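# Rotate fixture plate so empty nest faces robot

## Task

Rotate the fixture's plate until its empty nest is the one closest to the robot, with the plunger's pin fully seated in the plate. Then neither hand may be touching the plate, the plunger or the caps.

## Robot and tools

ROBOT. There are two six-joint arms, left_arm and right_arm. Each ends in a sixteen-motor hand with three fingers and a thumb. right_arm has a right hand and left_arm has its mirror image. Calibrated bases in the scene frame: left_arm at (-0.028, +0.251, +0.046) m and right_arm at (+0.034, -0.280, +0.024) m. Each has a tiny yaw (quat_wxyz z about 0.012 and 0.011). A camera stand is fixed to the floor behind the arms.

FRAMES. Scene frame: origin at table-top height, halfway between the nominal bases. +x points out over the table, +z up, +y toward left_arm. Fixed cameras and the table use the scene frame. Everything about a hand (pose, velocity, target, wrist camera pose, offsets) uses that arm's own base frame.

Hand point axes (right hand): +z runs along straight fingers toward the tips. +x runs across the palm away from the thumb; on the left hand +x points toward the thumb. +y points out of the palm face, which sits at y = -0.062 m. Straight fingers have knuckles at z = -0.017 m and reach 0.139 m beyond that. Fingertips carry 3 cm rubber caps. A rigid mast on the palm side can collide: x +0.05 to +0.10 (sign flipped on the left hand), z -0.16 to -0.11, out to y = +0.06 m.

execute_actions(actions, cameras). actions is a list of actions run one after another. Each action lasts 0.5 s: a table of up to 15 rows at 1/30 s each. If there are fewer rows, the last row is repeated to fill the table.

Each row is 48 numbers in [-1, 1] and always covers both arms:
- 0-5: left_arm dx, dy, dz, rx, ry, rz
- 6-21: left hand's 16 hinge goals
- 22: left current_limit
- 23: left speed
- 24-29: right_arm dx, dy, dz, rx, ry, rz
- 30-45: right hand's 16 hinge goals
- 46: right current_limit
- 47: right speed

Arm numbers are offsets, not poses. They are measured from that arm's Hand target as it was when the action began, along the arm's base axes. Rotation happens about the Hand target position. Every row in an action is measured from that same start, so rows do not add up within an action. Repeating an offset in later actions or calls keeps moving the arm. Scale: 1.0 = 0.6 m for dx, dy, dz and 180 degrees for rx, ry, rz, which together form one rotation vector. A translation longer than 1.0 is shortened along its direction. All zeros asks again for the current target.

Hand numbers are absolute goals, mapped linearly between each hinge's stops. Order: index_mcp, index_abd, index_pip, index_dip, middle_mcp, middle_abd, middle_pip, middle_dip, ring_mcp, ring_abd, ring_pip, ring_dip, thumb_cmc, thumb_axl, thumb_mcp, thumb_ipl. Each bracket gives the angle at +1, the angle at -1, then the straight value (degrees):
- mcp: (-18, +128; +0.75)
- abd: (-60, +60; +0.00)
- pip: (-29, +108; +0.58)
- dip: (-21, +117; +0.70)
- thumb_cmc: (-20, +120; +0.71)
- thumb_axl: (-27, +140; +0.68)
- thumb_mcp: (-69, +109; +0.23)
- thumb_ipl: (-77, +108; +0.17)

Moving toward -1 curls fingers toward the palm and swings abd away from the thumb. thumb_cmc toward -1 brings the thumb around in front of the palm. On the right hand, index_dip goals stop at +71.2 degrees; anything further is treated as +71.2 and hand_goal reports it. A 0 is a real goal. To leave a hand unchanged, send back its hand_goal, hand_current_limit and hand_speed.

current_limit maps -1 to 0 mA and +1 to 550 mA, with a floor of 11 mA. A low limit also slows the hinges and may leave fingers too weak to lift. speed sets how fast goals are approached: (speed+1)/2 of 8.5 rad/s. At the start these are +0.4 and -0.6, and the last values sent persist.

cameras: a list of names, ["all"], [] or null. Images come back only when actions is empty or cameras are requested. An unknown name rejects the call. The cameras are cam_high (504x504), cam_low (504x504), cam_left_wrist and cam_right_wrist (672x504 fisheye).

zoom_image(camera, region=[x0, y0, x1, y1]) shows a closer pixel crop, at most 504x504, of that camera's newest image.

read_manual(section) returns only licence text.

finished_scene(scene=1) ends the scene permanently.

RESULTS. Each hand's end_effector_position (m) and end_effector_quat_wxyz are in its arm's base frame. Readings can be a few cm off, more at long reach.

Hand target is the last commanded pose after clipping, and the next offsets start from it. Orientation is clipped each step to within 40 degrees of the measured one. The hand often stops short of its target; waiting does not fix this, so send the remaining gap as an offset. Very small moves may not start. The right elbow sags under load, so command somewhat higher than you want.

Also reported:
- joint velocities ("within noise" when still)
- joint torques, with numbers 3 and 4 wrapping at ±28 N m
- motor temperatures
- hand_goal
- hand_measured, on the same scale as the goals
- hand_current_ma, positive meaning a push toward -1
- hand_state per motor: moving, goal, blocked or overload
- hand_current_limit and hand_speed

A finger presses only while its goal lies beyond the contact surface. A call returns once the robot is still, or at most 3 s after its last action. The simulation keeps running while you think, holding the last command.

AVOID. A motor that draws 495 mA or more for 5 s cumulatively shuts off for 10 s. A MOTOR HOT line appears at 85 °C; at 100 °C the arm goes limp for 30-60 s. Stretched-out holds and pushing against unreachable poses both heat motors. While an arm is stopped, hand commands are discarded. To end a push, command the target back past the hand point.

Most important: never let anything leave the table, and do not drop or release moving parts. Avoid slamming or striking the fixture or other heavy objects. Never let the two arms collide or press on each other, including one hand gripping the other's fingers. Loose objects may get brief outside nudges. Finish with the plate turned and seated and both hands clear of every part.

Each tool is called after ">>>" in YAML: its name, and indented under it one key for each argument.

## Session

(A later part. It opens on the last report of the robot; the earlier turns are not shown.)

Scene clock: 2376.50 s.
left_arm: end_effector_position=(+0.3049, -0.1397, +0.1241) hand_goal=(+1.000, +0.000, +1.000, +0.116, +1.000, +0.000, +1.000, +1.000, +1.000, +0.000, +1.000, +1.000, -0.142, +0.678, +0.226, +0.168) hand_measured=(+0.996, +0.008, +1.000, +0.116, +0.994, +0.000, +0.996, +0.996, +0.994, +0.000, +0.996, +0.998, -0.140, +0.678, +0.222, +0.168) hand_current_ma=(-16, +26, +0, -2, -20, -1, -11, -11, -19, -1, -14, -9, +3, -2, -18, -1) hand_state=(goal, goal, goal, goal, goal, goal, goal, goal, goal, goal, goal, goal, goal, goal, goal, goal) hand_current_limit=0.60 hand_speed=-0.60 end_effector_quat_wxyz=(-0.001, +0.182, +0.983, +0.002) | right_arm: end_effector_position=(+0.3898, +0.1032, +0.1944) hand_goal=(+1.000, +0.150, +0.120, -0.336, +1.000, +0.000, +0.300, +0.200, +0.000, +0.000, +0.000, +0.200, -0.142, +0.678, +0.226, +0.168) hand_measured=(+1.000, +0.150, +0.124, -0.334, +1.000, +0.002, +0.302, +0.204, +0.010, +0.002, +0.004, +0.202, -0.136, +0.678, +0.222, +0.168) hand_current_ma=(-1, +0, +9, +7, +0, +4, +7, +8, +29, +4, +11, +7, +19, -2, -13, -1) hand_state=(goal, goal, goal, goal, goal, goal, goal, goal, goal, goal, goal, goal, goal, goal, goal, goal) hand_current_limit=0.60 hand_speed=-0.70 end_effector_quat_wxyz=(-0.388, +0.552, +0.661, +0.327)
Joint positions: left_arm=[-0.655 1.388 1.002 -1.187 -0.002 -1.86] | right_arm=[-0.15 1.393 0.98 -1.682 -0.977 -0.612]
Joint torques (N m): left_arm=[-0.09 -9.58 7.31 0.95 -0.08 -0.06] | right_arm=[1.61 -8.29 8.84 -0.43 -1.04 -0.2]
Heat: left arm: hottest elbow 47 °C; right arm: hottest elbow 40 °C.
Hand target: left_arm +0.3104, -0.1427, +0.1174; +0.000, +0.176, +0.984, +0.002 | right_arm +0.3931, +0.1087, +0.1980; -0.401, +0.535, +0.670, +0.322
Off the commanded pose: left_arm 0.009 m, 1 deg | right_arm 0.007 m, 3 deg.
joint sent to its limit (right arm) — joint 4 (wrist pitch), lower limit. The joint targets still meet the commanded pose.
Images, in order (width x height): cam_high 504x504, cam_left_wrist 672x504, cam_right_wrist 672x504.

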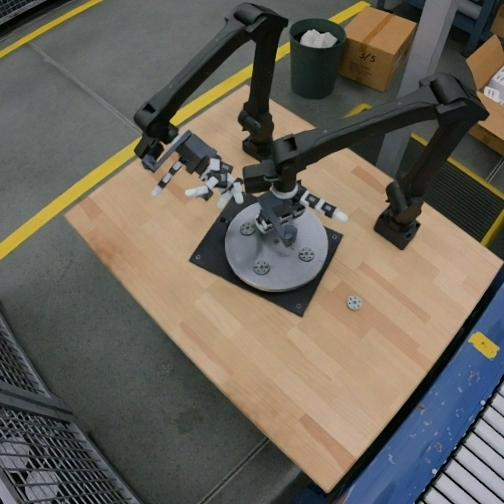

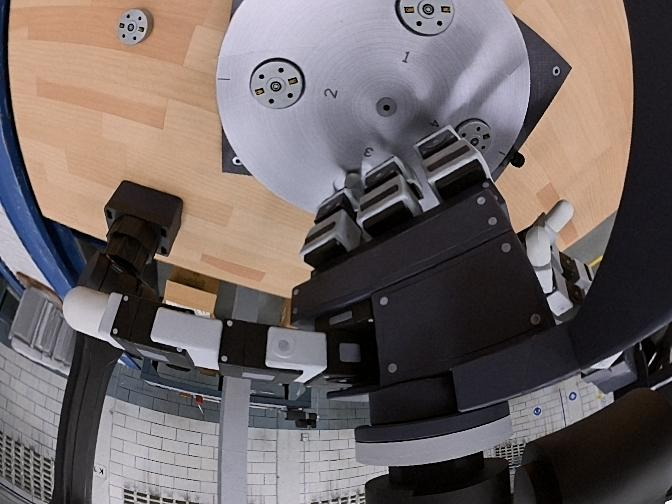

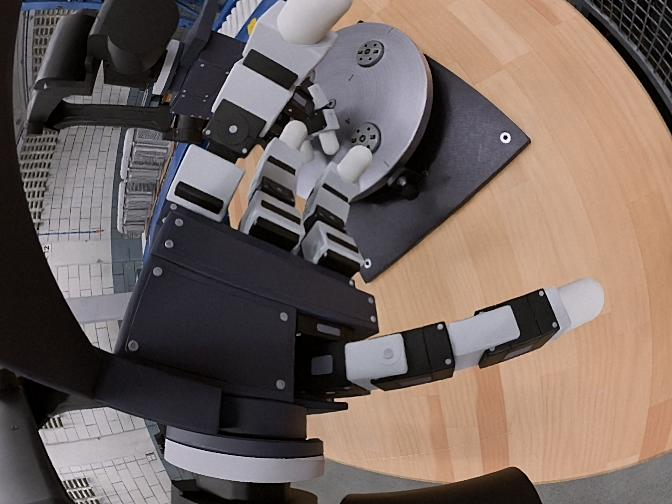

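>>> execute_actions:
  actions:
    - [[0,0,0,0,0,0,1.0,0,1.0,0.116,1.0,0,1.0,1.0,1.0,0,1.0,1.0,-0.143,0.678,0.226,0.168,0.6,-0.6,0.004,0.012,-0.06,0,0,0,1.0,0.15,0.12,-0.336,1.0,0,0.3,0.2,0.0,0,0.0,0.2,-0.143,0.678,0.226,0.168,0.6,-0.7]]
    - [[0,0,0,0,0,0,1.0,0,1.0,0.116,1.0,0,1.0,1.0,1.0,0,1.0,1.0,-0.143,0.678,0.226,0.168,0.6,-0.6,0,0,-0.04,0,0,0,1.0,0.15,0.12,-0.336,1.0,0,0.3,0.2,0.0,0,0.0,0.2,-0.143,0.678,0.226,0.168,0.6,-0.7]]
  cameras: ["cam_right_wrist","cam_high"]

>>> zoom_image:
  camera: "cam_high"
  region: [205, 195, 250, 240]

>>> zoom_image:
  camera: "cam_right_wrist"
  region: [280, 90, 480, 240]

Scene clock: 2385.27 s.
left_arm: end_effector_position=(+0.3049, -0.1397, +0.1241) hand_goal=(+1.000, +0.000, +1.000, +0.116, +1.000, +0.000, +1.000, +1.000, +1.000, +0.000, +1.000, +1.000, -0.142, +0.678, +0.226, +0.168) hand_measured=(+0.996, +0.008, +1.000, +0.116, +0.994, +0.000, +0.996, +0.996, +0.994, +0.000, +0.996, +0.998, -0.140, +0.678, +0.222, +0.168) hand_current_ma=(-16, +26, +0, -2, -20, -1, -11, -11, -19, -1, -14, -9, +3, -2, -18, -1) hand_state=(goal, goal, goal, goal, goal, goal, goal, goal, goal, goal, goal, goal, goal, goal, goal, goal) hand_current_limit=0.60 hand_speed=-0.60 end_effector_quat_wxyz=(-0.001, +0.182, +0.983, +0.002) | right_arm: end_effector_position=(+0.3992, +0.1087, +0.1476) hand_goal=(+1.000, +0.150, +0.120, -0.336, +1.000, +0.000, +0.300, +0.200, +0.000, +0.000, +0.000, +0.200, -0.142, +0.678, +0.226, +0.168) hand_measured=(+1.000, +0.150, +0.124, -0.334, +1.000, +0.002, +0.302, +0.204, +0.008, +0.002, +0.004, +0.202, -0.136, +0.678, +0.222, +0.168) hand_current_ma=(-1, +0, +9, +7, +0, +4, +7, +8, +28, +4, +11, +7, +19, -2, -13, -1) hand_state=(goal, goal, goal, goal, goal, goal, goal, goal, goal, goal, goal, goal, goal, goal, goal, goal) hand_current_limit=0.60 hand_speed=-0.70 end_effector_quat_wxyz=(-0.392, +0.541, +0.668, +0.328)
Joint positions: left_arm=[-0.655 1.388 1.002 -1.187 -0.002 -1.86] | right_arm=[-0.136 1.491 0.937 -1.556 -0.981 -0.639]
Joint torques (N m): left_arm=[-0.09 -9.64 7.28 1.02 -0.07 -0.04] | right_arm=[1.67 -8.41 6.11 0.09 -1.04 -0.18]
Heat: left arm: hottest elbow 47 °C; right arm: hottest elbow 40 °C.
Hand target: left_arm +0.3104, -0.1427, +0.1174; +0.000, +0.176, +0.984, +0.002 | right_arm +0.3954, +0.1159, +0.1379; -0.401, +0.535, +0.670, +0.322
Off the commanded pose: left_arm 0.009 m, 1 deg | right_arm 0.013 m, 1 deg.
Images, in order (width x height): cam_high 504x504, cam_right_wrist 672x504.

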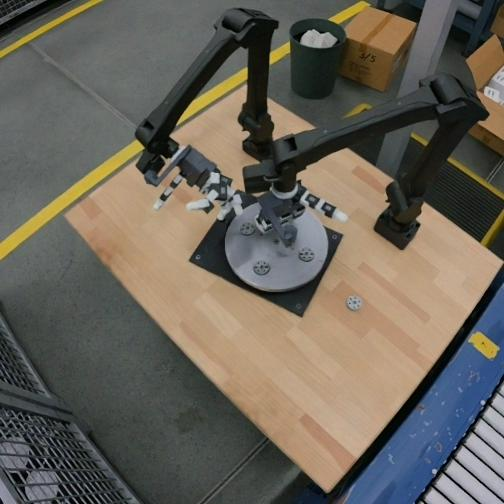

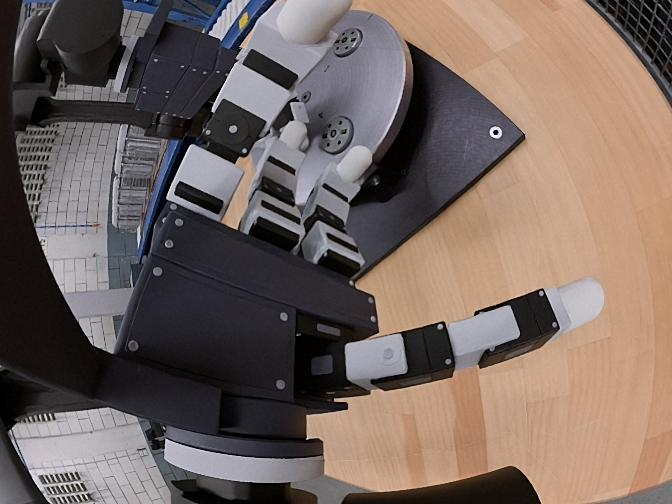

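Scaled by 11.200 from the camera's 504x504 image, which has a finer 720x720 frame.

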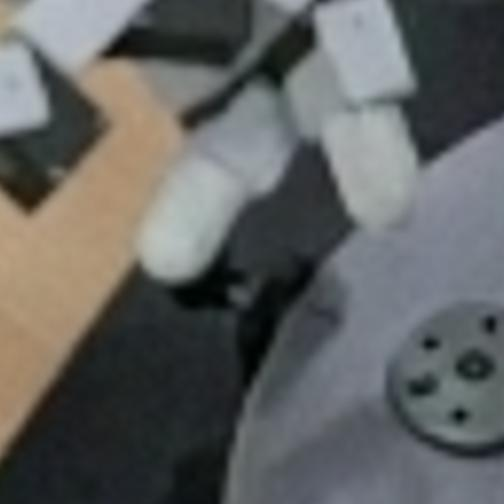

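Scaled by 2.520 from the camera's 672x504 image, which has a finer 960x720 frame.

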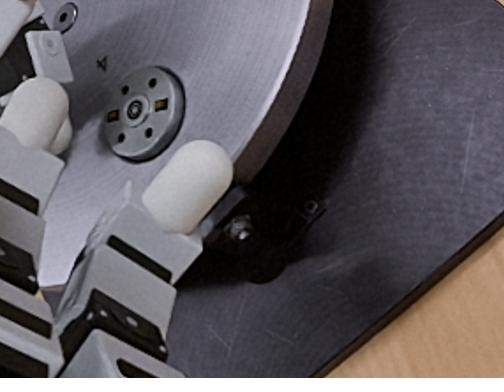

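>>> execute_actions:
  actions:
    - [[0,0,0,0,0,0,1.0,0,1.0,0.116,1.0,0,1.0,1.0,1.0,0,1.0,1.0,-0.143,0.678,0.226,0.168,0.6,-0.6,-0.012,0.014,-0.015,0,0,0,1.0,0.15,0.12,-0.336,1.0,0,0.3,0.2,0.0,0,0.0,0.2,-0.143,0.678,0.226,0.168,0.6,-0.7]]

>>> execute_actions:
  actions:
    - [[0,0,0,0,0,0,1.0,0,1.0,0.116,1.0,0,1.0,1.0,1.0,0,1.0,1.0,-0.143,0.678,0.226,0.168,0.6,-0.6,0,0,-0.035,0,0,0,1.0,0.15,0.12,-0.336,1.0,0,0.3,0.2,0.0,0,0.0,0.2,-0.143,0.678,0.226,0.168,0.6,-0.7]]
  cameras: ["cam_right_wrist","cam_high"]

>>> zoom_image:
  camera: "cam_high"
  region: [205, 195, 250, 240]

>>> zoom_image:
  camera: "cam_right_wrist"
  region: [280, 90, 480, 240]

Scene clock: 2396.70 s.
left_arm: end_effector_position=(+0.3049, -0.1397, +0.1241) hand_goal=(+1.000, +0.000, +1.000, +0.116, +1.000, +0.000, +1.000, +1.000, +1.000, +0.000, +1.000, +1.000, -0.142, +0.678, +0.226, +0.168) hand_measured=(+0.996, +0.008, +1.000, +0.116, +0.994, +0.000, +0.996, +0.996, +0.994, +0.000, +0.996, +0.998, -0.140, +0.678, +0.222, +0.168) hand_current_ma=(-16, +26, +0, -2, -20, -1, -11, -11, -19, -1, -14, -9, +3, -2, -18, -1) hand_state=(goal, goal, goal, goal, goal, goal, goal, goal, goal, goal, goal, goal, goal, goal, goal, goal) hand_current_limit=0.60 hand_speed=-0.60 end_effector_quat_wxyz=(-0.001, +0.182, +0.983, +0.002) | right_arm: end_effector_position=(+0.3934, +0.1187, +0.1370) hand_goal=(+1.000, +0.150, +0.120, -0.336, +1.000, +0.000, +0.300, +0.200, +0.000, +0.000, +0.000, +0.200, -0.142, +0.678, +0.226, +0.168) hand_measured=(+1.000, +0.150, +0.124, -0.334, +1.000, +0.002, +0.302, +0.204, +0.008, +0.002, +0.004, +0.202, -0.136, +0.678, +0.222, +0.168) hand_current_ma=(-1, +0, +9, +7, +0, +4, +7, +8, +26, +4, +11, +7, +19, -2, -13, -1) hand_state=(goal, goal, goal, goal, goal, goal, goal, goal, goal, goal, goal, goal, goal, goal, goal, goal) hand_current_limit=0.60 hand_speed=-0.70 end_effector_quat_wxyz=(-0.392, +0.533, +0.673, +0.330)
Joint positions: left_arm=[-0.655 1.388 1.002 -1.187 -0.002 -1.86] | right_arm=[-0.112 1.491 0.902 -1.501 -0.992 -0.629]
Joint torques (N m): left_arm=[-0.26 -9.41 7.38 0.9 -0.06 -0.07] | right_arm=[1.55 -9 5.83 0.17 -1.08 0.02]
Motor temperatures (°C): left_arm=[24 29 46 26 30 25] | right_arm=[27 32 40 28 35 28]
Heat: left arm: hottest elbow 46 °C; right arm: hottest elbow 40 °C.
Hand target: left_arm +0.3104, -0.1427, +0.1174; +0.000, +0.176, +0.984, +0.002 | right_arm +0.3883, +0.1243, +0.1289; -0.401, +0.535, +0.670, +0.322
Off the commanded pose: left_arm 0.009 m, 1 deg | right_arm 0.011 m, 1 deg.

Scene clock: 2397.40 s.
left_arm: end_effector_position=(+0.3049, -0.1397, +0.1241) hand_goal=(+1.000, +0.000, +1.000, +0.116, +1.000, +0.000, +1.000, +1.000, +1.000, +0.000, +1.000, +1.000, -0.142, +0.678, +0.226, +0.168) hand_measured=(+0.996, +0.008, +1.000, +0.116, +0.994, +0.000, +0.996, +0.996, +0.994, +0.000, +0.996, +0.998, -0.140, +0.678, +0.222, +0.168) hand_current_ma=(-16, +26, +0, -2, -20, -1, -11, -11, -19, -1, -14, -9, +3, -2, -18, -1) hand_state=(goal, goal, goal, goal, goal, goal, goal, goal, goal, goal, goal, goal, goal, goal, goal, goal) hand_current_limit=0.60 hand_speed=-0.60 end_effector_quat_wxyz=(-0.001, +0.182, +0.983, +0.002) | right_arm: end_effector_position=(+0.3934, +0.1191, +0.1233) hand_goal=(+1.000, +0.150, +0.120, -0.336, +1.000, +0.000, +0.300, +0.200, +0.000, +0.000, +0.000, +0.200, -0.142, +0.678, +0.226, +0.168) hand_measured=(+1.000, +0.142, +0.118, -0.336, +1.000, +0.002, +0.302, +0.204, +0.008, +0.002, +0.004, +0.202, -0.136, +0.678, +0.222, +0.168) hand_current_ma=(+0, -23, -3, +0, +0, +4, +7, +8, +26, +4, +11, +7, +19, -2, -13, -1) hand_state=(goal, goal, goal, goal, goal, goal, goal, goal, goal, goal, goal, goal, goal, goal, goal, goal) hand_current_limit=0.60 hand_speed=-0.70 end_effector_quat_wxyz=(-0.389, +0.532, +0.673, +0.335)
Joint positions: left_arm=[-0.655 1.388 1.002 -1.187 -0.002 -1.86] | right_arm=[-0.112 1.51 0.877 -1.447 -0.999 -0.627]
Joint torques (N m): left_arm=[-0.03 -9.47 7.27 1.01 -0.05 -0.05] | right_arm=[1.44 -7.82 5.52 0.55 -0.82 0.01]
Heat: left arm: hottest elbow 46 °C; right arm: hottest elbow 40 °C.
Hand target: left_arm +0.3104, -0.1427, +0.1174; +0.000, +0.176, +0.984, +0.002 | right_arm +0.3884, +0.1243, +0.1081; -0.401, +0.535, +0.670, +0.322
Off the commanded pose: left_arm 0.009 m, 1 deg | right_arm 0.017 m, 2 deg.
Images, in order (width x height): cam_high 504x504, cam_right_wrist 672x504.

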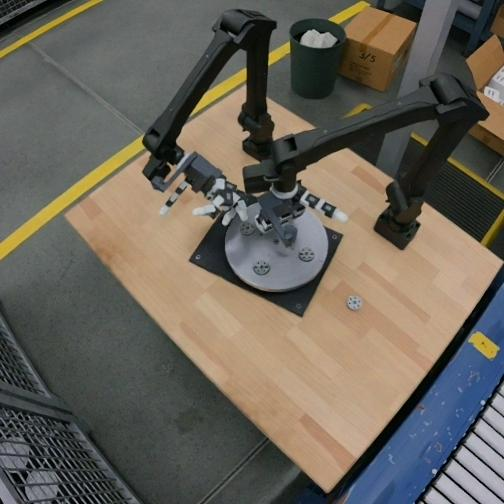

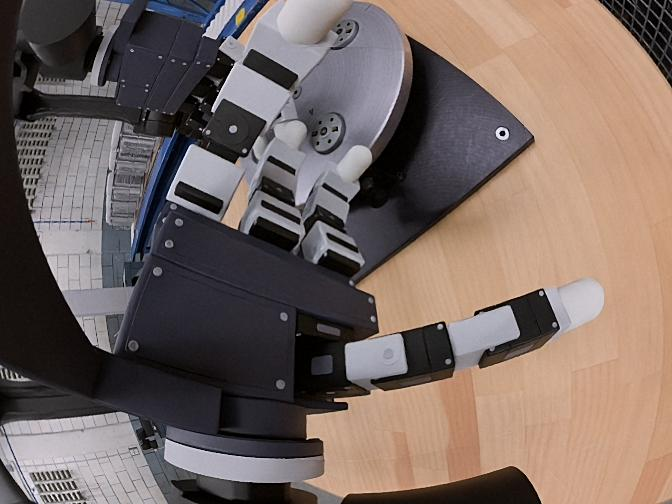

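Scaled by 11.200 from the camera's 504x504 image, which has a finer 720x720 frame.

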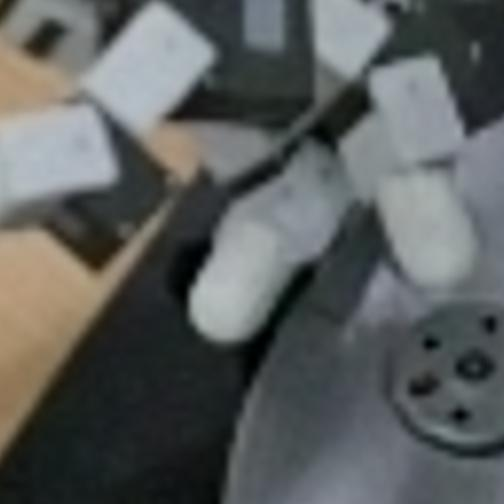

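Scaled by 2.520 from the camera's 672x504 image, which has a finer 960x720 frame.

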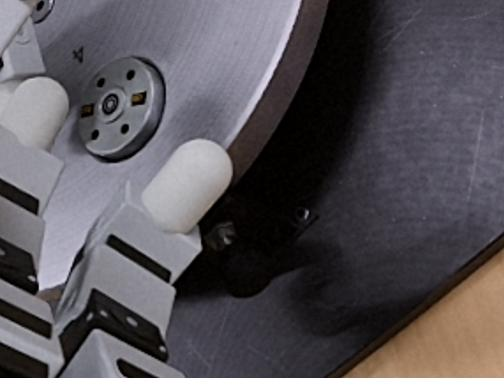

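>>> execute_actions:
  actions:
    - [[0,0,0,0,0,0,1.0,0,1.0,0.116,1.0,0,1.0,1.0,1.0,0,1.0,1.0,-0.143,0.678,0.226,0.168,0.6,-0.6,0,-0.012,-0.015,0,0,0,1.0,0.15,0.12,-0.336,1.0,0,0.3,0.2,0.0,0,0.0,0.2,-0.143,0.678,0.226,0.168,0.6,-0.7]]

>>> execute_actions:
  actions:
    - [[0,0,0,0,0,0,1.0,0,1.0,0.116,1.0,0,1.0,1.0,1.0,0,1.0,1.0,-0.143,0.678,0.226,0.168,0.6,-0.6,0,-0.008,-0.01,0,0,0,1.0,0.15,0.12,-0.336,1.0,0,0.3,0.2,0.0,0,0.0,0.2,-0.143,0.678,0.226,0.168,0.6,-0.7]]
  cameras: ["cam_right_wrist","cam_high"]

>>> zoom_image:
  camera: "cam_high"
  region: [205, 195, 250, 240]

>>> zoom_image:
  camera: "cam_right_wrist"
  region: [320, 130, 440, 220]

Scene clock: 2405.50 s.
left_arm: end_effector_position=(+0.3049, -0.1397, +0.1241) hand_goal=(+1.000, +0.000, +1.000, +0.116, +1.000, +0.000, +1.000, +1.000, +1.000, +0.000, +1.000, +1.000, -0.142, +0.678, +0.226, +0.168) hand_measured=(+0.996, +0.008, +1.000, +0.116, +0.994, +0.000, +0.996, +0.996, +0.994, +0.000, +0.996, +0.998, -0.140, +0.678, +0.222, +0.168) hand_current_ma=(-16, +26, +0, -2, -20, -1, -11, -11, -19, -1, -14, -9, +3, -2, -18, -1) hand_state=(goal, goal, goal, goal, goal, goal, goal, goal, goal, goal, goal, goal, goal, goal, goal, goal) hand_current_limit=0.60 hand_speed=-0.60 end_effector_quat_wxyz=(-0.001, +0.182, +0.983, +0.002) | right_arm: end_effector_position=(+0.3935, +0.1195, +0.1213) hand_goal=(+1.000, +0.150, +0.120, -0.336, +1.000, +0.000, +0.300, +0.200, +0.000, +0.000, +0.000, +0.200, -0.142, +0.678, +0.226, +0.168) hand_measured=(+1.000, +0.126, +0.112, -0.340, +1.000, +0.002, +0.302, +0.204, +0.008, +0.002, +0.004, +0.202, -0.136, +0.678, +0.222, +0.168) hand_current_ma=(+0, -72, -24, -9, +0, +4, +7, +8, +26, +4, +11, +7, +19, -2, -13, -1) hand_state=(goal, blocked, goal, goal, goal, goal, goal, goal, goal, goal, goal, goal, goal, goal, goal, goal) hand_current_limit=0.60 hand_speed=-0.70 end_effector_quat_wxyz=(-0.391, +0.531, +0.673, +0.335)
Joint positions: left_arm=[-0.655 1.388 1.002 -1.187 -0.002 -1.86] | right_arm=[-0.112 1.517 0.877 -1.447 -1 -0.633]
Joint torques (N m): left_arm=[-0.26 -9.93 7.36 0.9 -0.05 -0.04] | right_arm=[-0.21 -6.65 5.08 0.58 -0.37 -0.2]
Heat: left arm: hottest elbow 46 °C; right arm: hottest elbow 39 °C.
Hand target: left_arm +0.3104, -0.1427, +0.1174; +0.000, +0.176, +0.984, +0.002 | right_arm +0.3883, +0.1171, +0.0989; -0.401, +0.535, +0.670, +0.322
Off the commanded pose: left_arm 0.009 m, 1 deg | right_arm 0.023 m, 2 deg.

Scene clock: 2406.20 s.
left_arm: end_effector_position=(+0.3049, -0.1397, +0.1241) hand_goal=(+1.000, +0.000, +1.000, +0.116, +1.000, +0.000, +1.000, +1.000, +1.000, +0.000, +1.000, +1.000, -0.142, +0.678, +0.226, +0.168) hand_measured=(+0.996, +0.008, +1.000, +0.116, +0.994, +0.000, +0.996, +0.996, +0.994, +0.000, +0.996, +0.998, -0.140, +0.678, +0.222, +0.168) hand_current_ma=(-16, +26, +0, -2, -20, -1, -11, -11, -19, -1, -14, -9, +3, -2, -18, -1) hand_state=(goal, goal, goal, goal, goal, goal, goal, goal, goal, goal, goal, goal, goal, goal, goal, goal) hand_current_limit=0.60 hand_speed=-0.60 end_effector_quat_wxyz=(-0.001, +0.182, +0.983, +0.002) | right_arm: end_effector_position=(+0.3940, +0.1180, +0.1199) hand_goal=(+1.000, +0.150, +0.120, -0.336, +1.000, +0.000, +0.300, +0.200, +0.000, +0.000, +0.000, +0.200, -0.142, +0.678, +0.226, +0.168) hand_measured=(+1.000, +0.102, +0.112, -0.340, +1.000, +0.002, +0.302, +0.204, +0.008, +0.002, +0.004, +0.202, -0.136, +0.678, +0.222, +0.168) hand_current_ma=(+0, -158, -24, -10, +0, +4, +7, +8, +26, +4, +11, +7, +19, -2, -13, -1) hand_state=(goal, blocked, goal, goal, goal, goal, goal, goal, goal, goal, goal, goal, goal, goal, goal, goal) hand_current_limit=0.60 hand_speed=-0.70 end_effector_quat_wxyz=(-0.391, +0.529, +0.674, +0.337)
Joint positions: left_arm=[-0.655 1.388 1.002 -1.187 -0.002 -1.86] | right_arm=[-0.118 1.525 0.877 -1.449 -1 -0.65]
Joint torques (N m): left_arm=[-0.21 -9.64 7.35 0.83 -0.09 -0.07] | right_arm=[-0.97 -6.12 4.79 0.65 -0.08 -0.25]
Heat: left arm: hottest elbow 46 °C; right arm: hottest elbow 39 °C.
Hand target: left_arm +0.3104, -0.1427, +0.1174; +0.000, +0.176, +0.984, +0.002 | right_arm +0.3884, +0.1122, +0.0930; -0.401, +0.535, +0.670, +0.322
Off the commanded pose: left_arm 0.009 m, 1 deg | right_arm 0.028 m, 2 deg.
Images, in order (width x height): cam_high 504x504, cam_right_wrist 672x504.

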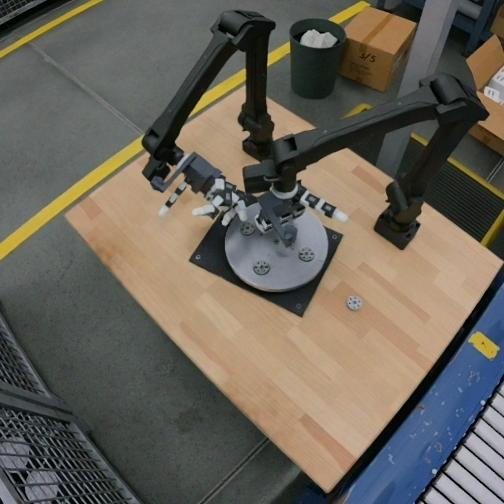

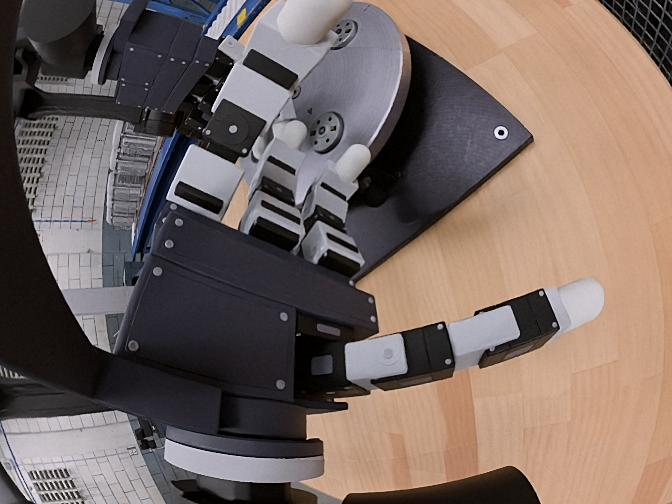

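Scaled by 11.200 from the camera's 504x504 image, which has a finer 720x720 frame.

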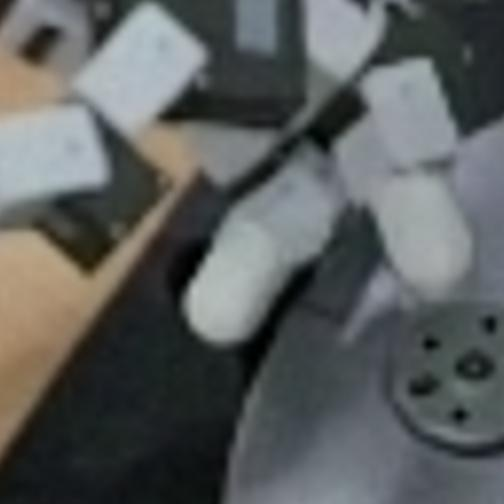

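Scaled by 4.200 from the camera's 672x504 image, which has a finer 960x720 frame.

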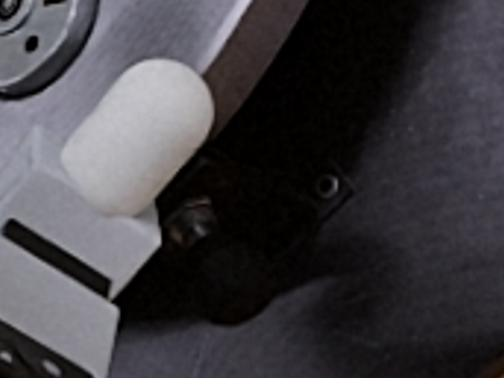

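>>> execute_actions:
  actions:
    - [[0,0,0,0,0,0,1.0,0,1.0,0.116,1.0,0,1.0,1.0,1.0,0,1.0,1.0,-0.143,0.678,0.226,0.168,0.6,-0.6,0,-0.01,-0.015,0,0,0,1.0,0.25,0.12,-0.336,1.0,0.3,0.3,0.2,0.0,0,0.0,0.2,-0.143,0.678,0.226,0.168,0.7,-0.7]]

>>> execute_actions:
  actions:
    - [[0,0,0,0,0,0,1.0,0,1.0,0.116,1.0,0,1.0,1.0,1.0,0,1.0,1.0,-0.143,0.678,0.226,0.168,0.6,-0.6,0,-0.008,-0.015,0,0,0,1.0,0.35,0.12,-0.336,1.0,0.5,0.3,0.2,0.0,0,0.0,0.2,-0.143,0.678,0.226,0.168,0.7,-0.7]]
  cameras: ["cam_right_wrist","cam_high"]

>>> zoom_image:
  camera: "cam_high"
  region: [205, 195, 250, 240]

>>> zoom_image:
  camera: "cam_right_wrist"
  region: [320, 130, 440, 220]

Scene clock: 2414.07 s.
left_arm: end_effector_position=(+0.3049, -0.1397, +0.1241) hand_goal=(+1.000, +0.000, +1.000, +0.116, +1.000, +0.000, +1.000, +1.000, +1.000, +0.000, +1.000, +1.000, -0.142, +0.678, +0.226, +0.168) hand_measured=(+0.996, +0.008, +1.000, +0.116, +0.994, +0.000, +0.996, +0.996, +0.994, +0.000, +0.996, +0.998, -0.140, +0.678, +0.222, +0.168) hand_current_ma=(-16, +26, +0, -2, -20, -1, -11, -11, -19, -1, -14, -9, +3, -2, -18, -1) hand_state=(goal, goal, goal, goal, goal, goal, goal, goal, goal, goal, goal, goal, goal, goal, goal, goal) hand_current_limit=0.60 hand_speed=-0.60 end_effector_quat_wxyz=(-0.001, +0.182, +0.983, +0.002) | right_arm: end_effector_position=(+0.3943, +0.1154, +0.1190) hand_goal=(+1.000, +0.250, +0.120, -0.336, +1.000, +0.300, +0.300, +0.200, +0.000, +0.000, +0.000, +0.200, -0.142, +0.678, +0.226, +0.168) hand_measured=(+1.000, +0.102, +0.114, -0.340, +1.000, +0.294, +0.302, +0.204, +0.008, +0.002, +0.004, +0.202, -0.136, +0.678, +0.222, +0.168) hand_current_ma=(+0, -467, -18, -11, +0, -14, +7, +8, +26, +4, +11, +7, +19, -2, -13, -1) hand_state=(goal, blocked, goal, goal, goal, goal, goal, goal, goal, goal, goal, goal, goal, goal, goal, goal) hand_current_limit=0.70 hand_speed=-0.70 end_effector_quat_wxyz=(-0.393, +0.527, +0.671, +0.342)
Joint positions: left_arm=[-0.655 1.388 1.002 -1.187 -0.002 -1.86] | right_arm=[-0.129 1.536 0.877 -1.46 -1.007 -0.676]
Joint torques (N m): left_arm=[-0.15 -9.64 7.32 0.92 -0.05 -0.08] | right_arm=[-1.49 -5.42 4.31 1.33 0.57 -0.25]
Heat: left arm: hottest elbow 46 °C; right arm: hottest elbow 38 °C.
Hand target: left_arm +0.3104, -0.1427, +0.1174; +0.000, +0.176, +0.984, +0.002 | right_arm +0.3884, +0.1063, +0.0840; -0.401, +0.535, +0.670, +0.322
Off the commanded pose: left_arm 0.009 m, 1 deg | right_arm 0.037 m, 3 deg.

Scene clock: 2414.80 s.
left_arm: end_effector_position=(+0.3049, -0.1397, +0.1241) hand_goal=(+1.000, +0.000, +1.000, +0.116, +1.000, +0.000, +1.000, +1.000, +1.000, +0.000, +1.000, +1.000, -0.142, +0.678, +0.226, +0.168) hand_measured=(+0.996, +0.008, +1.000, +0.116, +0.994, +0.000, +0.996, +0.996, +0.994, +0.000, +0.996, +0.998, -0.140, +0.678, +0.222, +0.168) hand_current_ma=(-16, +26, +0, -2, -20, -1, -11, -11, -19, -1, -14, -9, +3, -2, -18, -1) hand_state=(goal, goal, goal, goal, goal, goal, goal, goal, goal, goal, goal, goal, goal, goal, goal, goal) hand_current_limit=0.60 hand_speed=-0.60 end_effector_quat_wxyz=(-0.001, +0.182, +0.983, +0.002) | right_arm: end_effector_position=(+0.3937, +0.1137, +0.1181) hand_goal=(+1.000, +0.350, +0.120, -0.336, +1.000, +0.500, +0.300, +0.200, +0.000, +0.000, +0.000, +0.200, -0.142, +0.678, +0.226, +0.168) hand_measured=(+1.000, +0.102, +0.114, -0.340, +1.000, +0.306, +0.302, +0.204, +0.008, +0.002, +0.004, +0.202, -0.136, +0.678, +0.222, +0.168) hand_current_ma=(+0, -467, -18, -11, +0, -467, +7, +8, +26, +4, +11, +7, +19, -2, -13, -1) hand_state=(goal, blocked, goal, goal, goal, blocked, goal, goal, goal, goal, goal, goal, goal, goal, goal, goal) hand_current_limit=0.70 hand_speed=-0.70 end_effector_quat_wxyz=(-0.396, +0.525, +0.668, +0.349)
Joint positions: left_arm=[-0.655 1.388 1.002 -1.187 -0.002 -1.86] | right_arm=[-0.138 1.545 0.874 -1.467 -1.016 -0.7]
Joint torques (N m): left_arm=[-0.44 -9.52 7.35 0.94 -0.1 -0.07] | right_arm=[-1.9 -4.6 4.1 1.91 1.25 -0.24]
Heat: left arm: hottest elbow 46 °C; right arm: hottest elbow 38 °C.
Hand target: left_arm +0.3104, -0.1427, +0.1174; +0.000, +0.176, +0.984, +0.002 | right_arm +0.3884, +0.1015, +0.0750; -0.401, +0.535, +0.670, +0.322
Off the commanded pose: left_arm 0.009 m, 1 deg | right_arm 0.045 m, 3 deg.
Images, in order (width x height): cam_high 504x504, cam_right_wrist 672x504.

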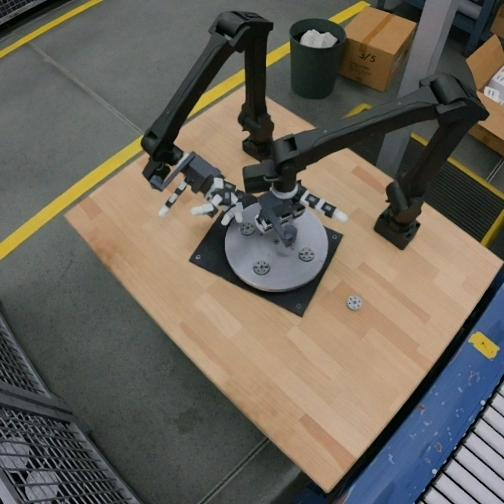

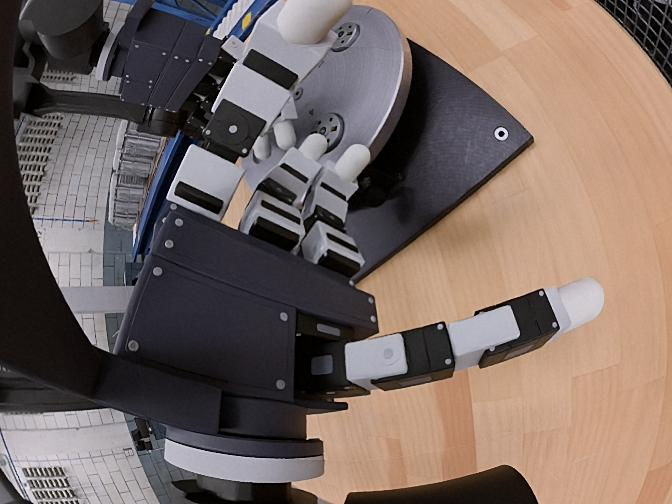

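Scaled by 11.200 from the camera's 504x504 image, which has a finer 720x720 frame.

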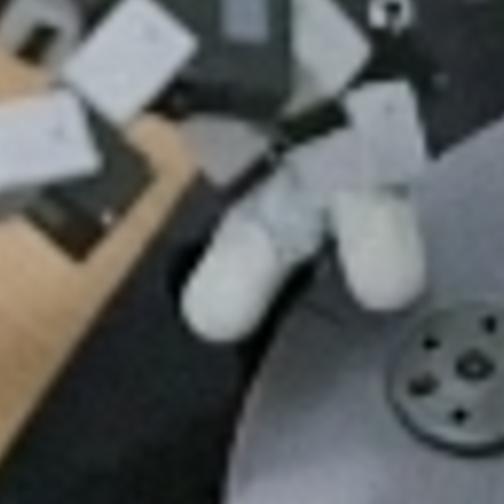

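Scaled by 4.200 from the camera's 672x504 image, which has a finer 960x720 frame.

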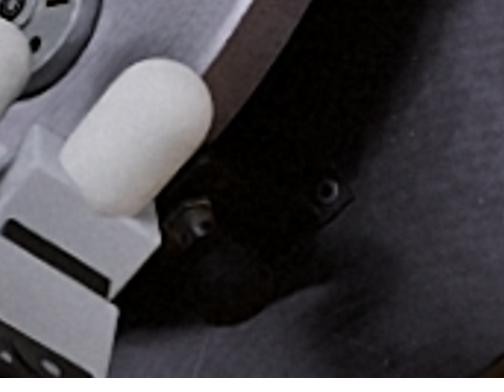

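>>> execute_actions:
  actions:
    - [[0,0,0,0,0,0,1.0,0,1.0,0.116,1.0,0,1.0,1.0,1.0,0,1.0,1.0,-0.143,0.678,0.226,0.168,0.6,-0.6,0.01,-0.02,0,0,0,0,1.0,0.35,0.12,-0.336,1.0,0.5,0.3,0.2,0.0,0,0.0,0.2,-0.143,0.678,0.226,0.168,0.7,-0.7]]

>>> execute_actions:
  actions:
    - [[0,0,0,0,0,0,1.0,0,1.0,0.116,1.0,0,1.0,1.0,1.0,0,1.0,1.0,-0.143,0.678,0.226,0.168,0.6,-0.6,0.01,-0.02,0,0,0,0,1.0,0.35,0.12,-0.336,1.0,0.5,0.3,0.2,0.0,0,0.0,0.2,-0.143,0.678,0.226,0.168,0.7,-0.7]]
  cameras: ["cam_right_wrist","cam_high"]

>>> zoom_image:
  camera: "cam_high"
  region: [210, 205, 240, 235]

>>> zoom_image:
  camera: "cam_right_wrist"
  region: [320, 130, 440, 220]

Scene clock: 2420.63 s.
left_arm: end_effector_position=(+0.3049, -0.1397, +0.1241) hand_goal=(+1.000, +0.000, +1.000, +0.116, +1.000, +0.000, +1.000, +1.000, +1.000, +0.000, +1.000, +1.000, -0.142, +0.678, +0.226, +0.168) hand_measured=(+0.996, +0.008, +1.000, +0.116, +0.994, +0.000, +0.996, +0.996, +0.994, +0.000, +0.996, +0.998, -0.140, +0.678, +0.222, +0.168) hand_current_ma=(-16, +26, +0, -2, -20, -1, -11, -11, -19, -1, -14, -9, +3, -2, -18, -1) hand_state=(goal, goal, goal, goal, goal, goal, goal, goal, goal, goal, goal, goal, goal, goal, goal, goal) hand_current_limit=0.60 hand_speed=-0.60 end_effector_quat_wxyz=(-0.001, +0.182, +0.983, +0.002) | right_arm: end_effector_position=(+0.3881, +0.1048, +0.1044) hand_goal=(+1.000, +0.350, +0.120, -0.336, +1.000, +0.500, +0.300, +0.200, +0.000, +0.000, +0.000, +0.200, -0.142, +0.678, +0.226, +0.168) hand_measured=(+1.000, +0.178, +0.100, -0.358, +0.998, +0.368, +0.300, +0.202, +0.006, +0.002, +0.004, +0.202, -0.134, +0.678, +0.222, +0.168) hand_current_ma=(+1, -467, -68, -74, -5, -467, -2, +4, +17, +5, +9, +7, +22, -2, -11, -1) hand_state=(goal, blocked, blocked, blocked, goal, blocked, goal, goal, goal, goal, goal, goal, goal, goal, goal, goal) hand_current_limit=0.70 hand_speed=-0.70 end_effector_quat_wxyz=(-0.407, +0.526, +0.666, +0.338)
Joint positions: left_arm=[-0.655 1.388 1.002 -1.187 -0.002 -1.86] | right_arm=[-0.166 1.585 0.871 -1.499 -0.989 -0.756]
Joint torques (N m): left_arm=[0.03 -9.82 7.35 1.02 -0.08 -0.05] | right_arm=[-2.26 -5.42 6.27 1.68 0.98 -0.12]
Heat: left arm: hottest elbow 46 °C; right arm: hottest elbow 38 °C.
Hand target: left_arm +0.3104, -0.1427, +0.1174; +0.000, +0.176, +0.984, +0.002 | right_arm +0.3943, +0.0895, +0.0750; -0.401, +0.535, +0.670, +0.322
Off the commanded pose: left_arm 0.009 m, 1 deg | right_arm 0.034 m, 2 deg.

Scene clock: 2421.50 s.
left_arm: end_effector_position=(+0.3049, -0.1397, +0.1241) hand_goal=(+1.000, +0.000, +1.000, +0.116, +1.000, +0.000, +1.000, +1.000, +1.000, +0.000, +1.000, +1.000, -0.142, +0.678, +0.226, +0.168) hand_measured=(+0.996, +0.008, +1.000, +0.116, +0.994, +0.000, +0.996, +0.996, +0.994, +0.000, +0.996, +0.998, -0.140, +0.678, +0.222, +0.168) hand_current_ma=(-16, +26, +0, -2, -20, -1, -11, -11, -19, -1, -14, -9, +3, -2, -18, -1) hand_state=(goal, goal, goal, goal, goal, goal, goal, goal, goal, goal, goal, goal, goal, goal, goal, goal) hand_current_limit=0.60 hand_speed=-0.60 end_effector_quat_wxyz=(-0.001, +0.182, +0.983, +0.002) | right_arm: end_effector_position=(+0.3869, +0.1035, +0.1040) hand_goal=(+1.000, +0.350, +0.120, -0.336, +1.000, +0.500, +0.300, +0.200, +0.000, +0.000, +0.000, +0.200, -0.142, +0.678, +0.226, +0.168) hand_measured=(+1.000, +0.180, +0.100, -0.354, +0.998, +0.368, +0.300, +0.202, +0.006, +0.002, +0.004, +0.202, -0.134, +0.678, +0.222, +0.168) hand_current_ma=(+0, -467, -69, -63, -5, -467, -2, +4, +17, +5, +9, +7, +22, -2, -11, -1) hand_state=(goal, blocked, blocked, goal, goal, blocked, goal, goal, goal, goal, goal, goal, goal, goal, goal, goal) hand_current_limit=0.70 hand_speed=-0.70 end_effector_quat_wxyz=(-0.411, +0.514, +0.669, +0.345)
Joint positions: left_arm=[-0.655 1.388 1.002 -1.187 -0.002 -1.86] | right_arm=[-0.178 1.606 0.875 -1.528 -0.99 -0.821]
Joint torques (N m): left_arm=[0.32 -9.64 7.25 1.07 -0.06 -0.06] | right_arm=[-3.9 -5.48 7.87 1.36 1.72 0.11]
Heat: left arm: hottest elbow 46 °C; right arm: hottest elbow 38 °C.
Hand target: left_arm +0.3104, -0.1427, +0.1174; +0.000, +0.176, +0.984, +0.002 | right_arm +0.4003, +0.0775, +0.0749; -0.401, +0.535, +0.670, +0.322
Off the commanded pose: left_arm 0.009 m, 1 deg | right_arm 0.041 m, 4 deg.
Images, in order (width x height): cam_high 504x504, cam_right_wrist 672x504.

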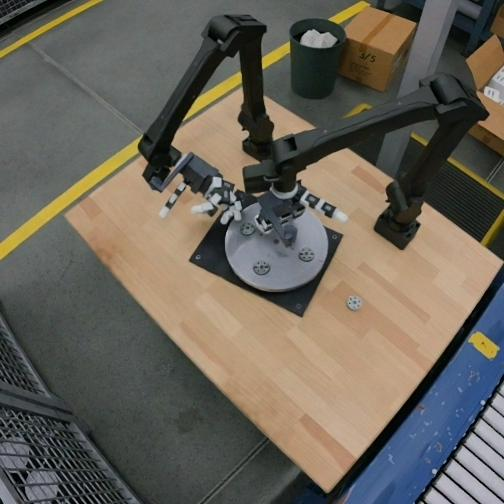

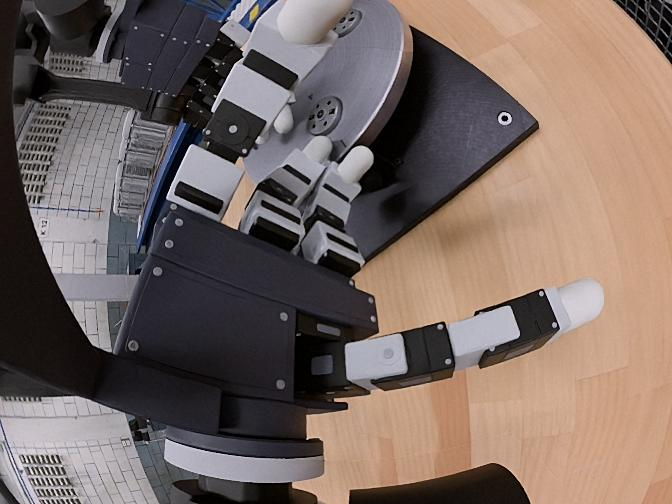

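Scaled by 16.800 from the camera's 504x504 image, which has a finer 720x720 frame.

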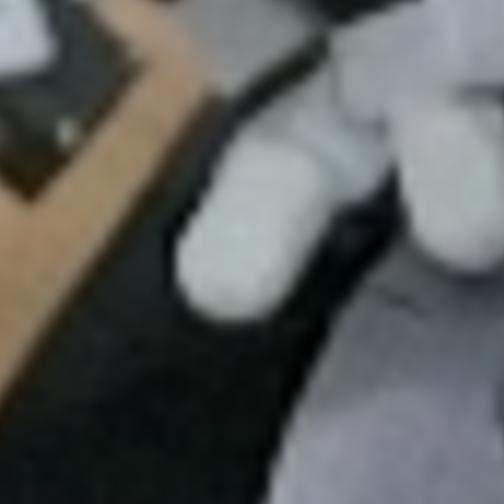

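Scaled by 4.200 from the camera's 672x504 image, which has a finer 960x720 frame.

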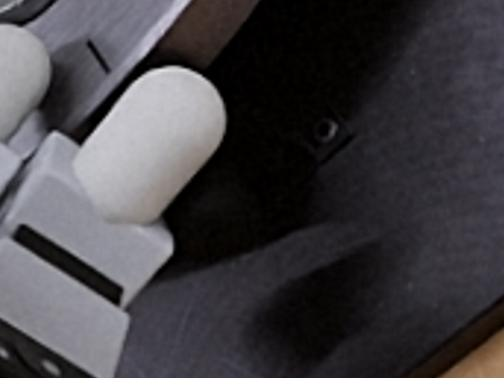

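>>> execute_actions:
  actions:
    - [[0,0,0,0,0,0,1.0,0,1.0,0.116,1.0,0,1.0,1.0,1.0,0,1.0,1.0,-0.143,0.678,0.226,0.168,0.6,-0.6,0.01,-0.02,0,0,0,0,1.0,0.38,0.0,-0.336,1.0,0.62,0.3,0.2,0.0,0,0.0,0.2,-0.143,0.678,0.226,0.168,0.78,-0.7]]

>>> execute_actions:
  actions:
    - [[0,0,0,0,0,0,1.0,0,1.0,0.116,1.0,0,1.0,1.0,1.0,0,1.0,1.0,-0.143,0.678,0.226,0.168,0.6,-0.6,0.01,-0.02,0,0,0,0,1.0,0.38,-0.1,-0.336,1.0,0.62,0.3,0.2,0.0,0,0.0,0.2,-0.143,0.678,0.226,0.168,0.78,-0.7]]
  cameras: ["cam_right_wrist","cam_high"]

>>> zoom_image:
  camera: "cam_high"
  region: [210, 205, 240, 235]

>>> zoom_image:
  camera: "cam_right_wrist"
  region: [320, 130, 440, 220]

Scene clock: 2427.70 s.
left_arm: end_effector_position=(+0.3049, -0.1397, +0.1241) hand_goal=(+1.000, +0.000, +1.000, +0.116, +1.000, +0.000, +1.000, +1.000, +1.000, +0.000, +1.000, +1.000, -0.142, +0.678, +0.226, +0.168) hand_measured=(+0.996, +0.008, +1.000, +0.116, +0.994, +0.000, +0.996, +0.996, +0.994, +0.000, +0.996, +0.998, -0.140, +0.678, +0.222, +0.168) hand_current_ma=(-16, +26, +0, -2, -20, -1, -11, -11, -19, -1, -14, -9, +3, -2, -18, -1) hand_state=(goal, goal, goal, goal, goal, goal, goal, goal, goal, goal, goal, goal, goal, goal, goal, goal) hand_current_limit=0.60 hand_speed=-0.60 end_effector_quat_wxyz=(-0.001, +0.182, +0.983, +0.002) | right_arm: end_effector_position=(+0.3856, +0.1035, +0.1025) hand_goal=(+1.000, +0.380, +0.000, -0.336, +1.000, +0.620, +0.300, +0.200, +0.000, +0.000, +0.000, +0.200, -0.142, +0.678, +0.226, +0.168) hand_measured=(+1.000, +0.182, +0.040, -0.322, +0.990, +0.372, +0.288, +0.198, +0.006, +0.002, +0.004, +0.202, -0.134, +0.678, +0.222, +0.168) hand_current_ma=(+0, -489, +149, +47, -35, -489, -34, -6, +17, +5, +9, +7, +22, -2, -11, -1) hand_state=(goal, blocked, blocked, goal, goal, blocked, goal, goal, goal, goal, goal, goal, goal, goal, goal, goal) hand_current_limit=0.78 hand_speed=-0.70 end_effector_quat_wxyz=(-0.420, +0.504, +0.672, +0.343)
Joint positions: left_arm=[-0.655 1.388 1.002 -1.187 -0.002 -1.86] | right_arm=[-0.183 1.631 0.888 -1.566 -0.979 -0.873]
Joint torques (N m): left_arm=[-0.15 -9.76 7.34 0.95 -0.05 -0.07] | right_arm=[-5.89 -6.01 8.81 1.44 2.07 0.24]
Heat: left arm: hottest elbow 46 °C; right arm: hottest elbow 38 °C.
Hand target: left_arm +0.3104, -0.1427, +0.1174; +0.000, +0.176, +0.984, +0.002 | right_arm +0.4064, +0.0654, +0.0750; -0.401, +0.535, +0.670, +0.322
Off the commanded pose: left_arm 0.009 m, 1 deg | right_arm 0.051 m, 5 deg.

Scene clock: 2428.77 s.
left_arm: end_effector_position=(+0.3049, -0.1397, +0.1241) hand_goal=(+1.000, +0.000, +1.000, +0.116, +1.000, +0.000, +1.000, +1.000, +1.000, +0.000, +1.000, +1.000, -0.142, +0.678, +0.226, +0.168) hand_measured=(+0.996, +0.008, +1.000, +0.116, +0.994, +0.000, +0.996, +0.996, +0.994, +0.000, +0.996, +0.998, -0.140, +0.678, +0.222, +0.168) hand_current_ma=(-16, +26, +0, -2, -20, -1, -11, -11, -19, -1, -14, -9, +3, -2, -18, -1) hand_state=(goal, goal, goal, goal, goal, goal, goal, goal, goal, goal, goal, goal, goal, goal, goal, goal) hand_current_limit=0.60 hand_speed=-0.60 end_effector_quat_wxyz=(-0.001, +0.182, +0.983, +0.002) | right_arm: end_effector_position=(+0.3949, +0.0598, +0.0758) hand_goal=(+1.000, +0.380, -0.100, -0.336, +1.000, +0.620, +0.300, +0.200, +0.000, +0.000, +0.000, +0.200, -0.142, +0.678, +0.226, +0.168) hand_measured=(+0.996, +0.398, -0.100, -0.338, +1.000, +0.550, +0.306, +0.200, +0.004, +0.002, +0.004, +0.202, -0.134, +0.678, +0.224, +0.168) hand_current_ma=(-13, +50, +2, -4, +0, -238, +17, +1, +14, +6, +9, +7, +21, -2, -9, -1) hand_state=(goal, goal, goal, goal, goal, blocked, goal, goal, goal, goal, goal, goal, goal, goal, goal, goal) hand_current_limit=0.78 hand_speed=-0.70 end_effector_quat_wxyz=(-0.411, +0.532, +0.667, +0.321)
Joint positions: left_arm=[-0.655 1.388 1.002 -1.187 -0.002 -1.86] | right_arm=[-0.279 1.702 0.925 -1.557 -0.886 -0.879]
Joint torques (N m): left_arm=[-0.21 -9.7 7.41 0.95 -0.06 -0.03] | right_arm=[-0.03 -10.17 8.16 -0.38 -0.73 0.02]
Heat: left arm: hottest elbow 46 °C; right arm: hottest elbow 38 °C.
Hand target: left_arm +0.3104, -0.1427, +0.1174; +0.000, +0.176, +0.984, +0.002 | right_arm +0.4123, +0.0535, +0.0750; -0.401, +0.535, +0.670, +0.322
Off the commanded pose: left_arm 0.009 m, 1 deg | right_arm 0.019 m, 1 deg.
Images, in order (width x height): cam_high 504x504, cam_right_wrist 672x504.

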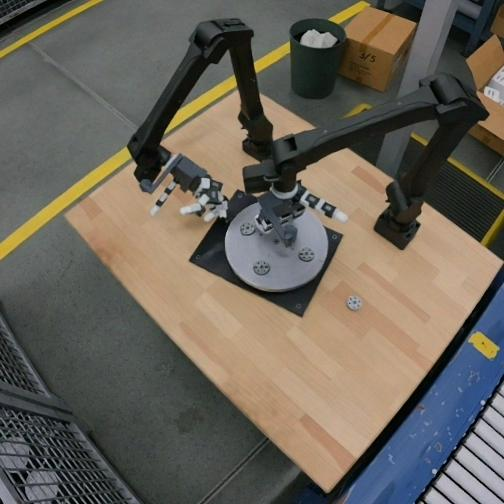

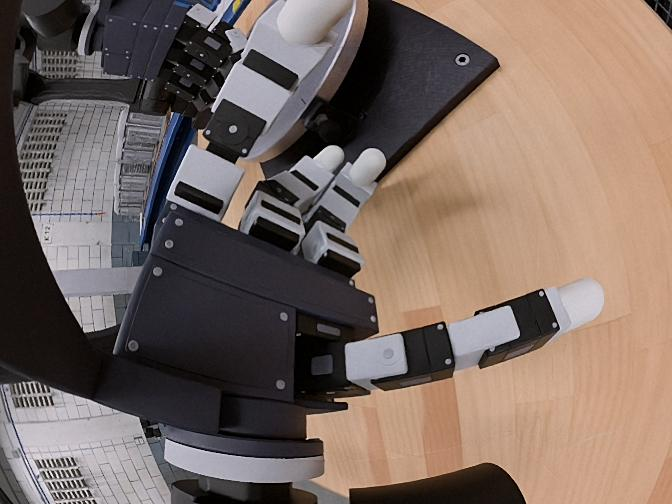

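Scaled by 16.800 from the camera's 504x504 image, which has a finer 720x720 frame.

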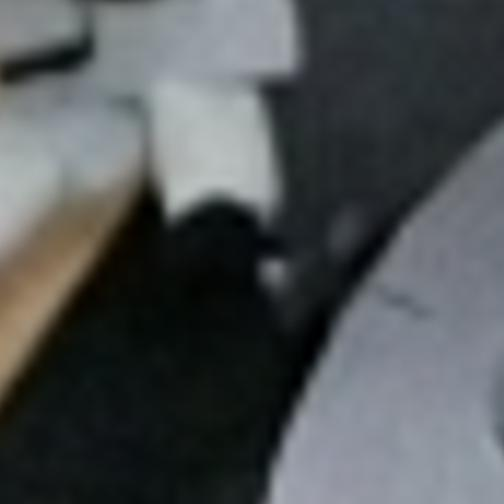

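Scaled by 4.200 from the camera's 672x504 image, which has a finer 960x720 frame.

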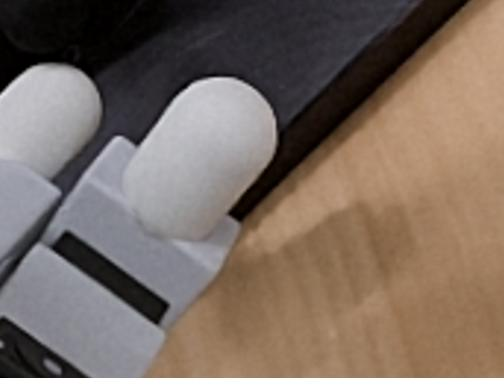

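>>> execute_actions:
  actions:
    - [[0,0,0,0,0,0,1.0,0,1.0,0.116,1.0,0,1.0,1.0,1.0,0,1.0,1.0,-0.143,0.678,0.226,0.168,0.6,-0.6,0,0,0.08,0,0,0,1.0,0.15,0.12,-0.336,1.0,0.1,0.3,0.2,0.0,0,0.0,0.2,-0.143,0.678,0.226,0.168,0.6,-0.7]]
    - [[0,0,0,0,0,0,1.0,0,1.0,0.116,1.0,0,1.0,1.0,1.0,0,1.0,1.0,-0.143,0.678,0.226,0.168,0.6,-0.6,0,0,0.08,0,0,0,1.0,0.15,0.12,-0.336,1.0,0.1,0.3,0.2,0.0,0,0.0,0.2,-0.143,0.678,0.226,0.168,0.6,-0.7]]
    - [[0,0,0,0,0,0,1.0,0,1.0,0.116,1.0,0,1.0,1.0,1.0,0,1.0,1.0,-0.143,0.678,0.226,0.168,0.6,-0.6,-0.03,0.1,0,0,0,0,1.0,0.15,0.12,-0.336,1.0,0.1,0.3,0.2,0.0,0,0.0,0.2,-0.143,0.678,0.226,0.168,0.6,-0.7]]
  cameras: ["cam_right_wrist","cam_high"]

>>> zoom_image:
  camera: "cam_high"
  region: [210, 200, 240, 230]

Scene clock: 2438.70 s.
left_arm: end_effector_position=(+0.3049, -0.1397, +0.1241) hand_goal=(+1.000, +0.000, +1.000, +0.116, +1.000, +0.000, +1.000, +1.000, +1.000, +0.000, +1.000, +1.000, -0.142, +0.678, +0.226, +0.168) hand_measured=(+0.996, +0.008, +1.000, +0.116, +0.994, +0.000, +0.996, +0.996, +0.994, +0.000, +0.996, +0.998, -0.140, +0.678, +0.222, +0.168) hand_current_ma=(-16, +26, +0, -2, -20, -1, -11, -11, -19, -1, -14, -9, +3, -2, -18, -1) hand_state=(goal, goal, goal, goal, goal, goal, goal, goal, goal, goal, goal, goal, goal, goal, goal, goal) hand_current_limit=0.60 hand_speed=-0.60 end_effector_quat_wxyz=(-0.001, +0.182, +0.983, +0.002) | right_arm: end_effector_position=(+0.3980, +0.1097, +0.1720) hand_goal=(+1.000, +0.150, +0.120, -0.336, +1.000, +0.100, +0.300, +0.200, +0.000, +0.000, +0.000, +0.200, -0.142, +0.678, +0.226, +0.168) hand_measured=(+0.998, +0.158, +0.118, -0.338, +1.000, +0.110, +0.302, +0.202, +0.004, +0.002, +0.004, +0.202, -0.134, +0.678, +0.224, +0.168) hand_current_ma=(-8, +19, -5, -4, +0, +23, +7, +4, +14, +6, +9, +6, +21, -2, -9, -1) hand_state=(goal, goal, goal, goal, goal, goal, goal, goal, goal, goal, goal, goal, goal, goal, goal, goal) hand_current_limit=0.60 hand_speed=-0.70 end_effector_quat_wxyz=(-0.400, +0.534, +0.670, +0.325)
Joint positions: left_arm=[-0.655 1.388 1.002 -1.187 -0.002 -1.86] | right_arm=[-0.138 1.472 0.983 -1.66 -0.977 -0.675]
Joint torques (N m): left_arm=[-0.32 -9.7 7.34 1.02 -0.08 -0.07] | right_arm=[1.2 -10.46 6.41 0.05 -1.04 0.05]
Heat: left arm: hottest elbow 46 °C; right arm: hottest elbow 39 °C.
Hand target: left_arm +0.3104, -0.1427, +0.1174; +0.000, +0.176, +0.984, +0.002 | right_arm +0.3943, +0.1135, +0.1709; -0.401, +0.535, +0.670, +0.322
Off the commanded pose: left_arm 0.009 m, 1 deg | right_arm 0.006 m, 0 deg.
Images, in order (width x height): cam_high 504x504, cam_right_wrist 672x504.

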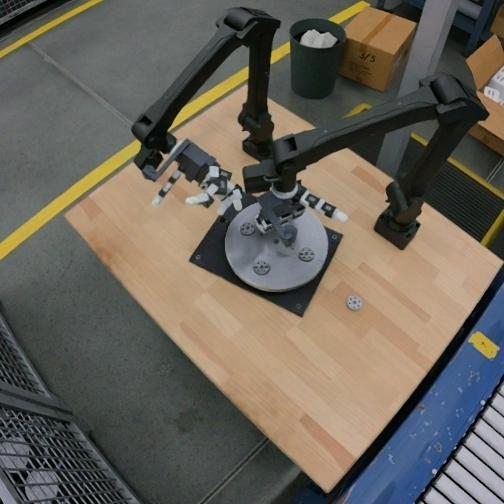

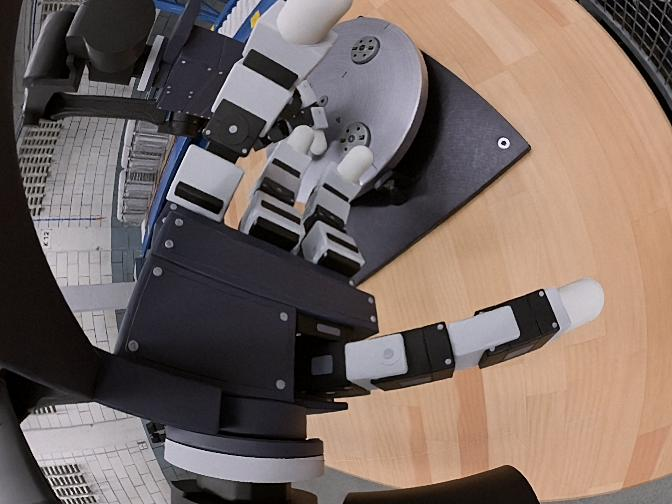

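Scaled by 16.800 from the camera's 504x504 image, which has a finer 720x720 frame.

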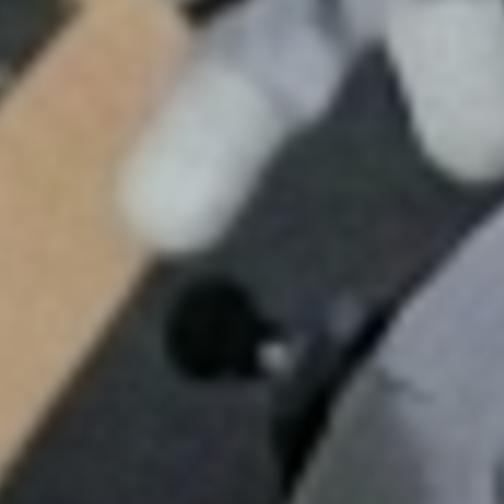

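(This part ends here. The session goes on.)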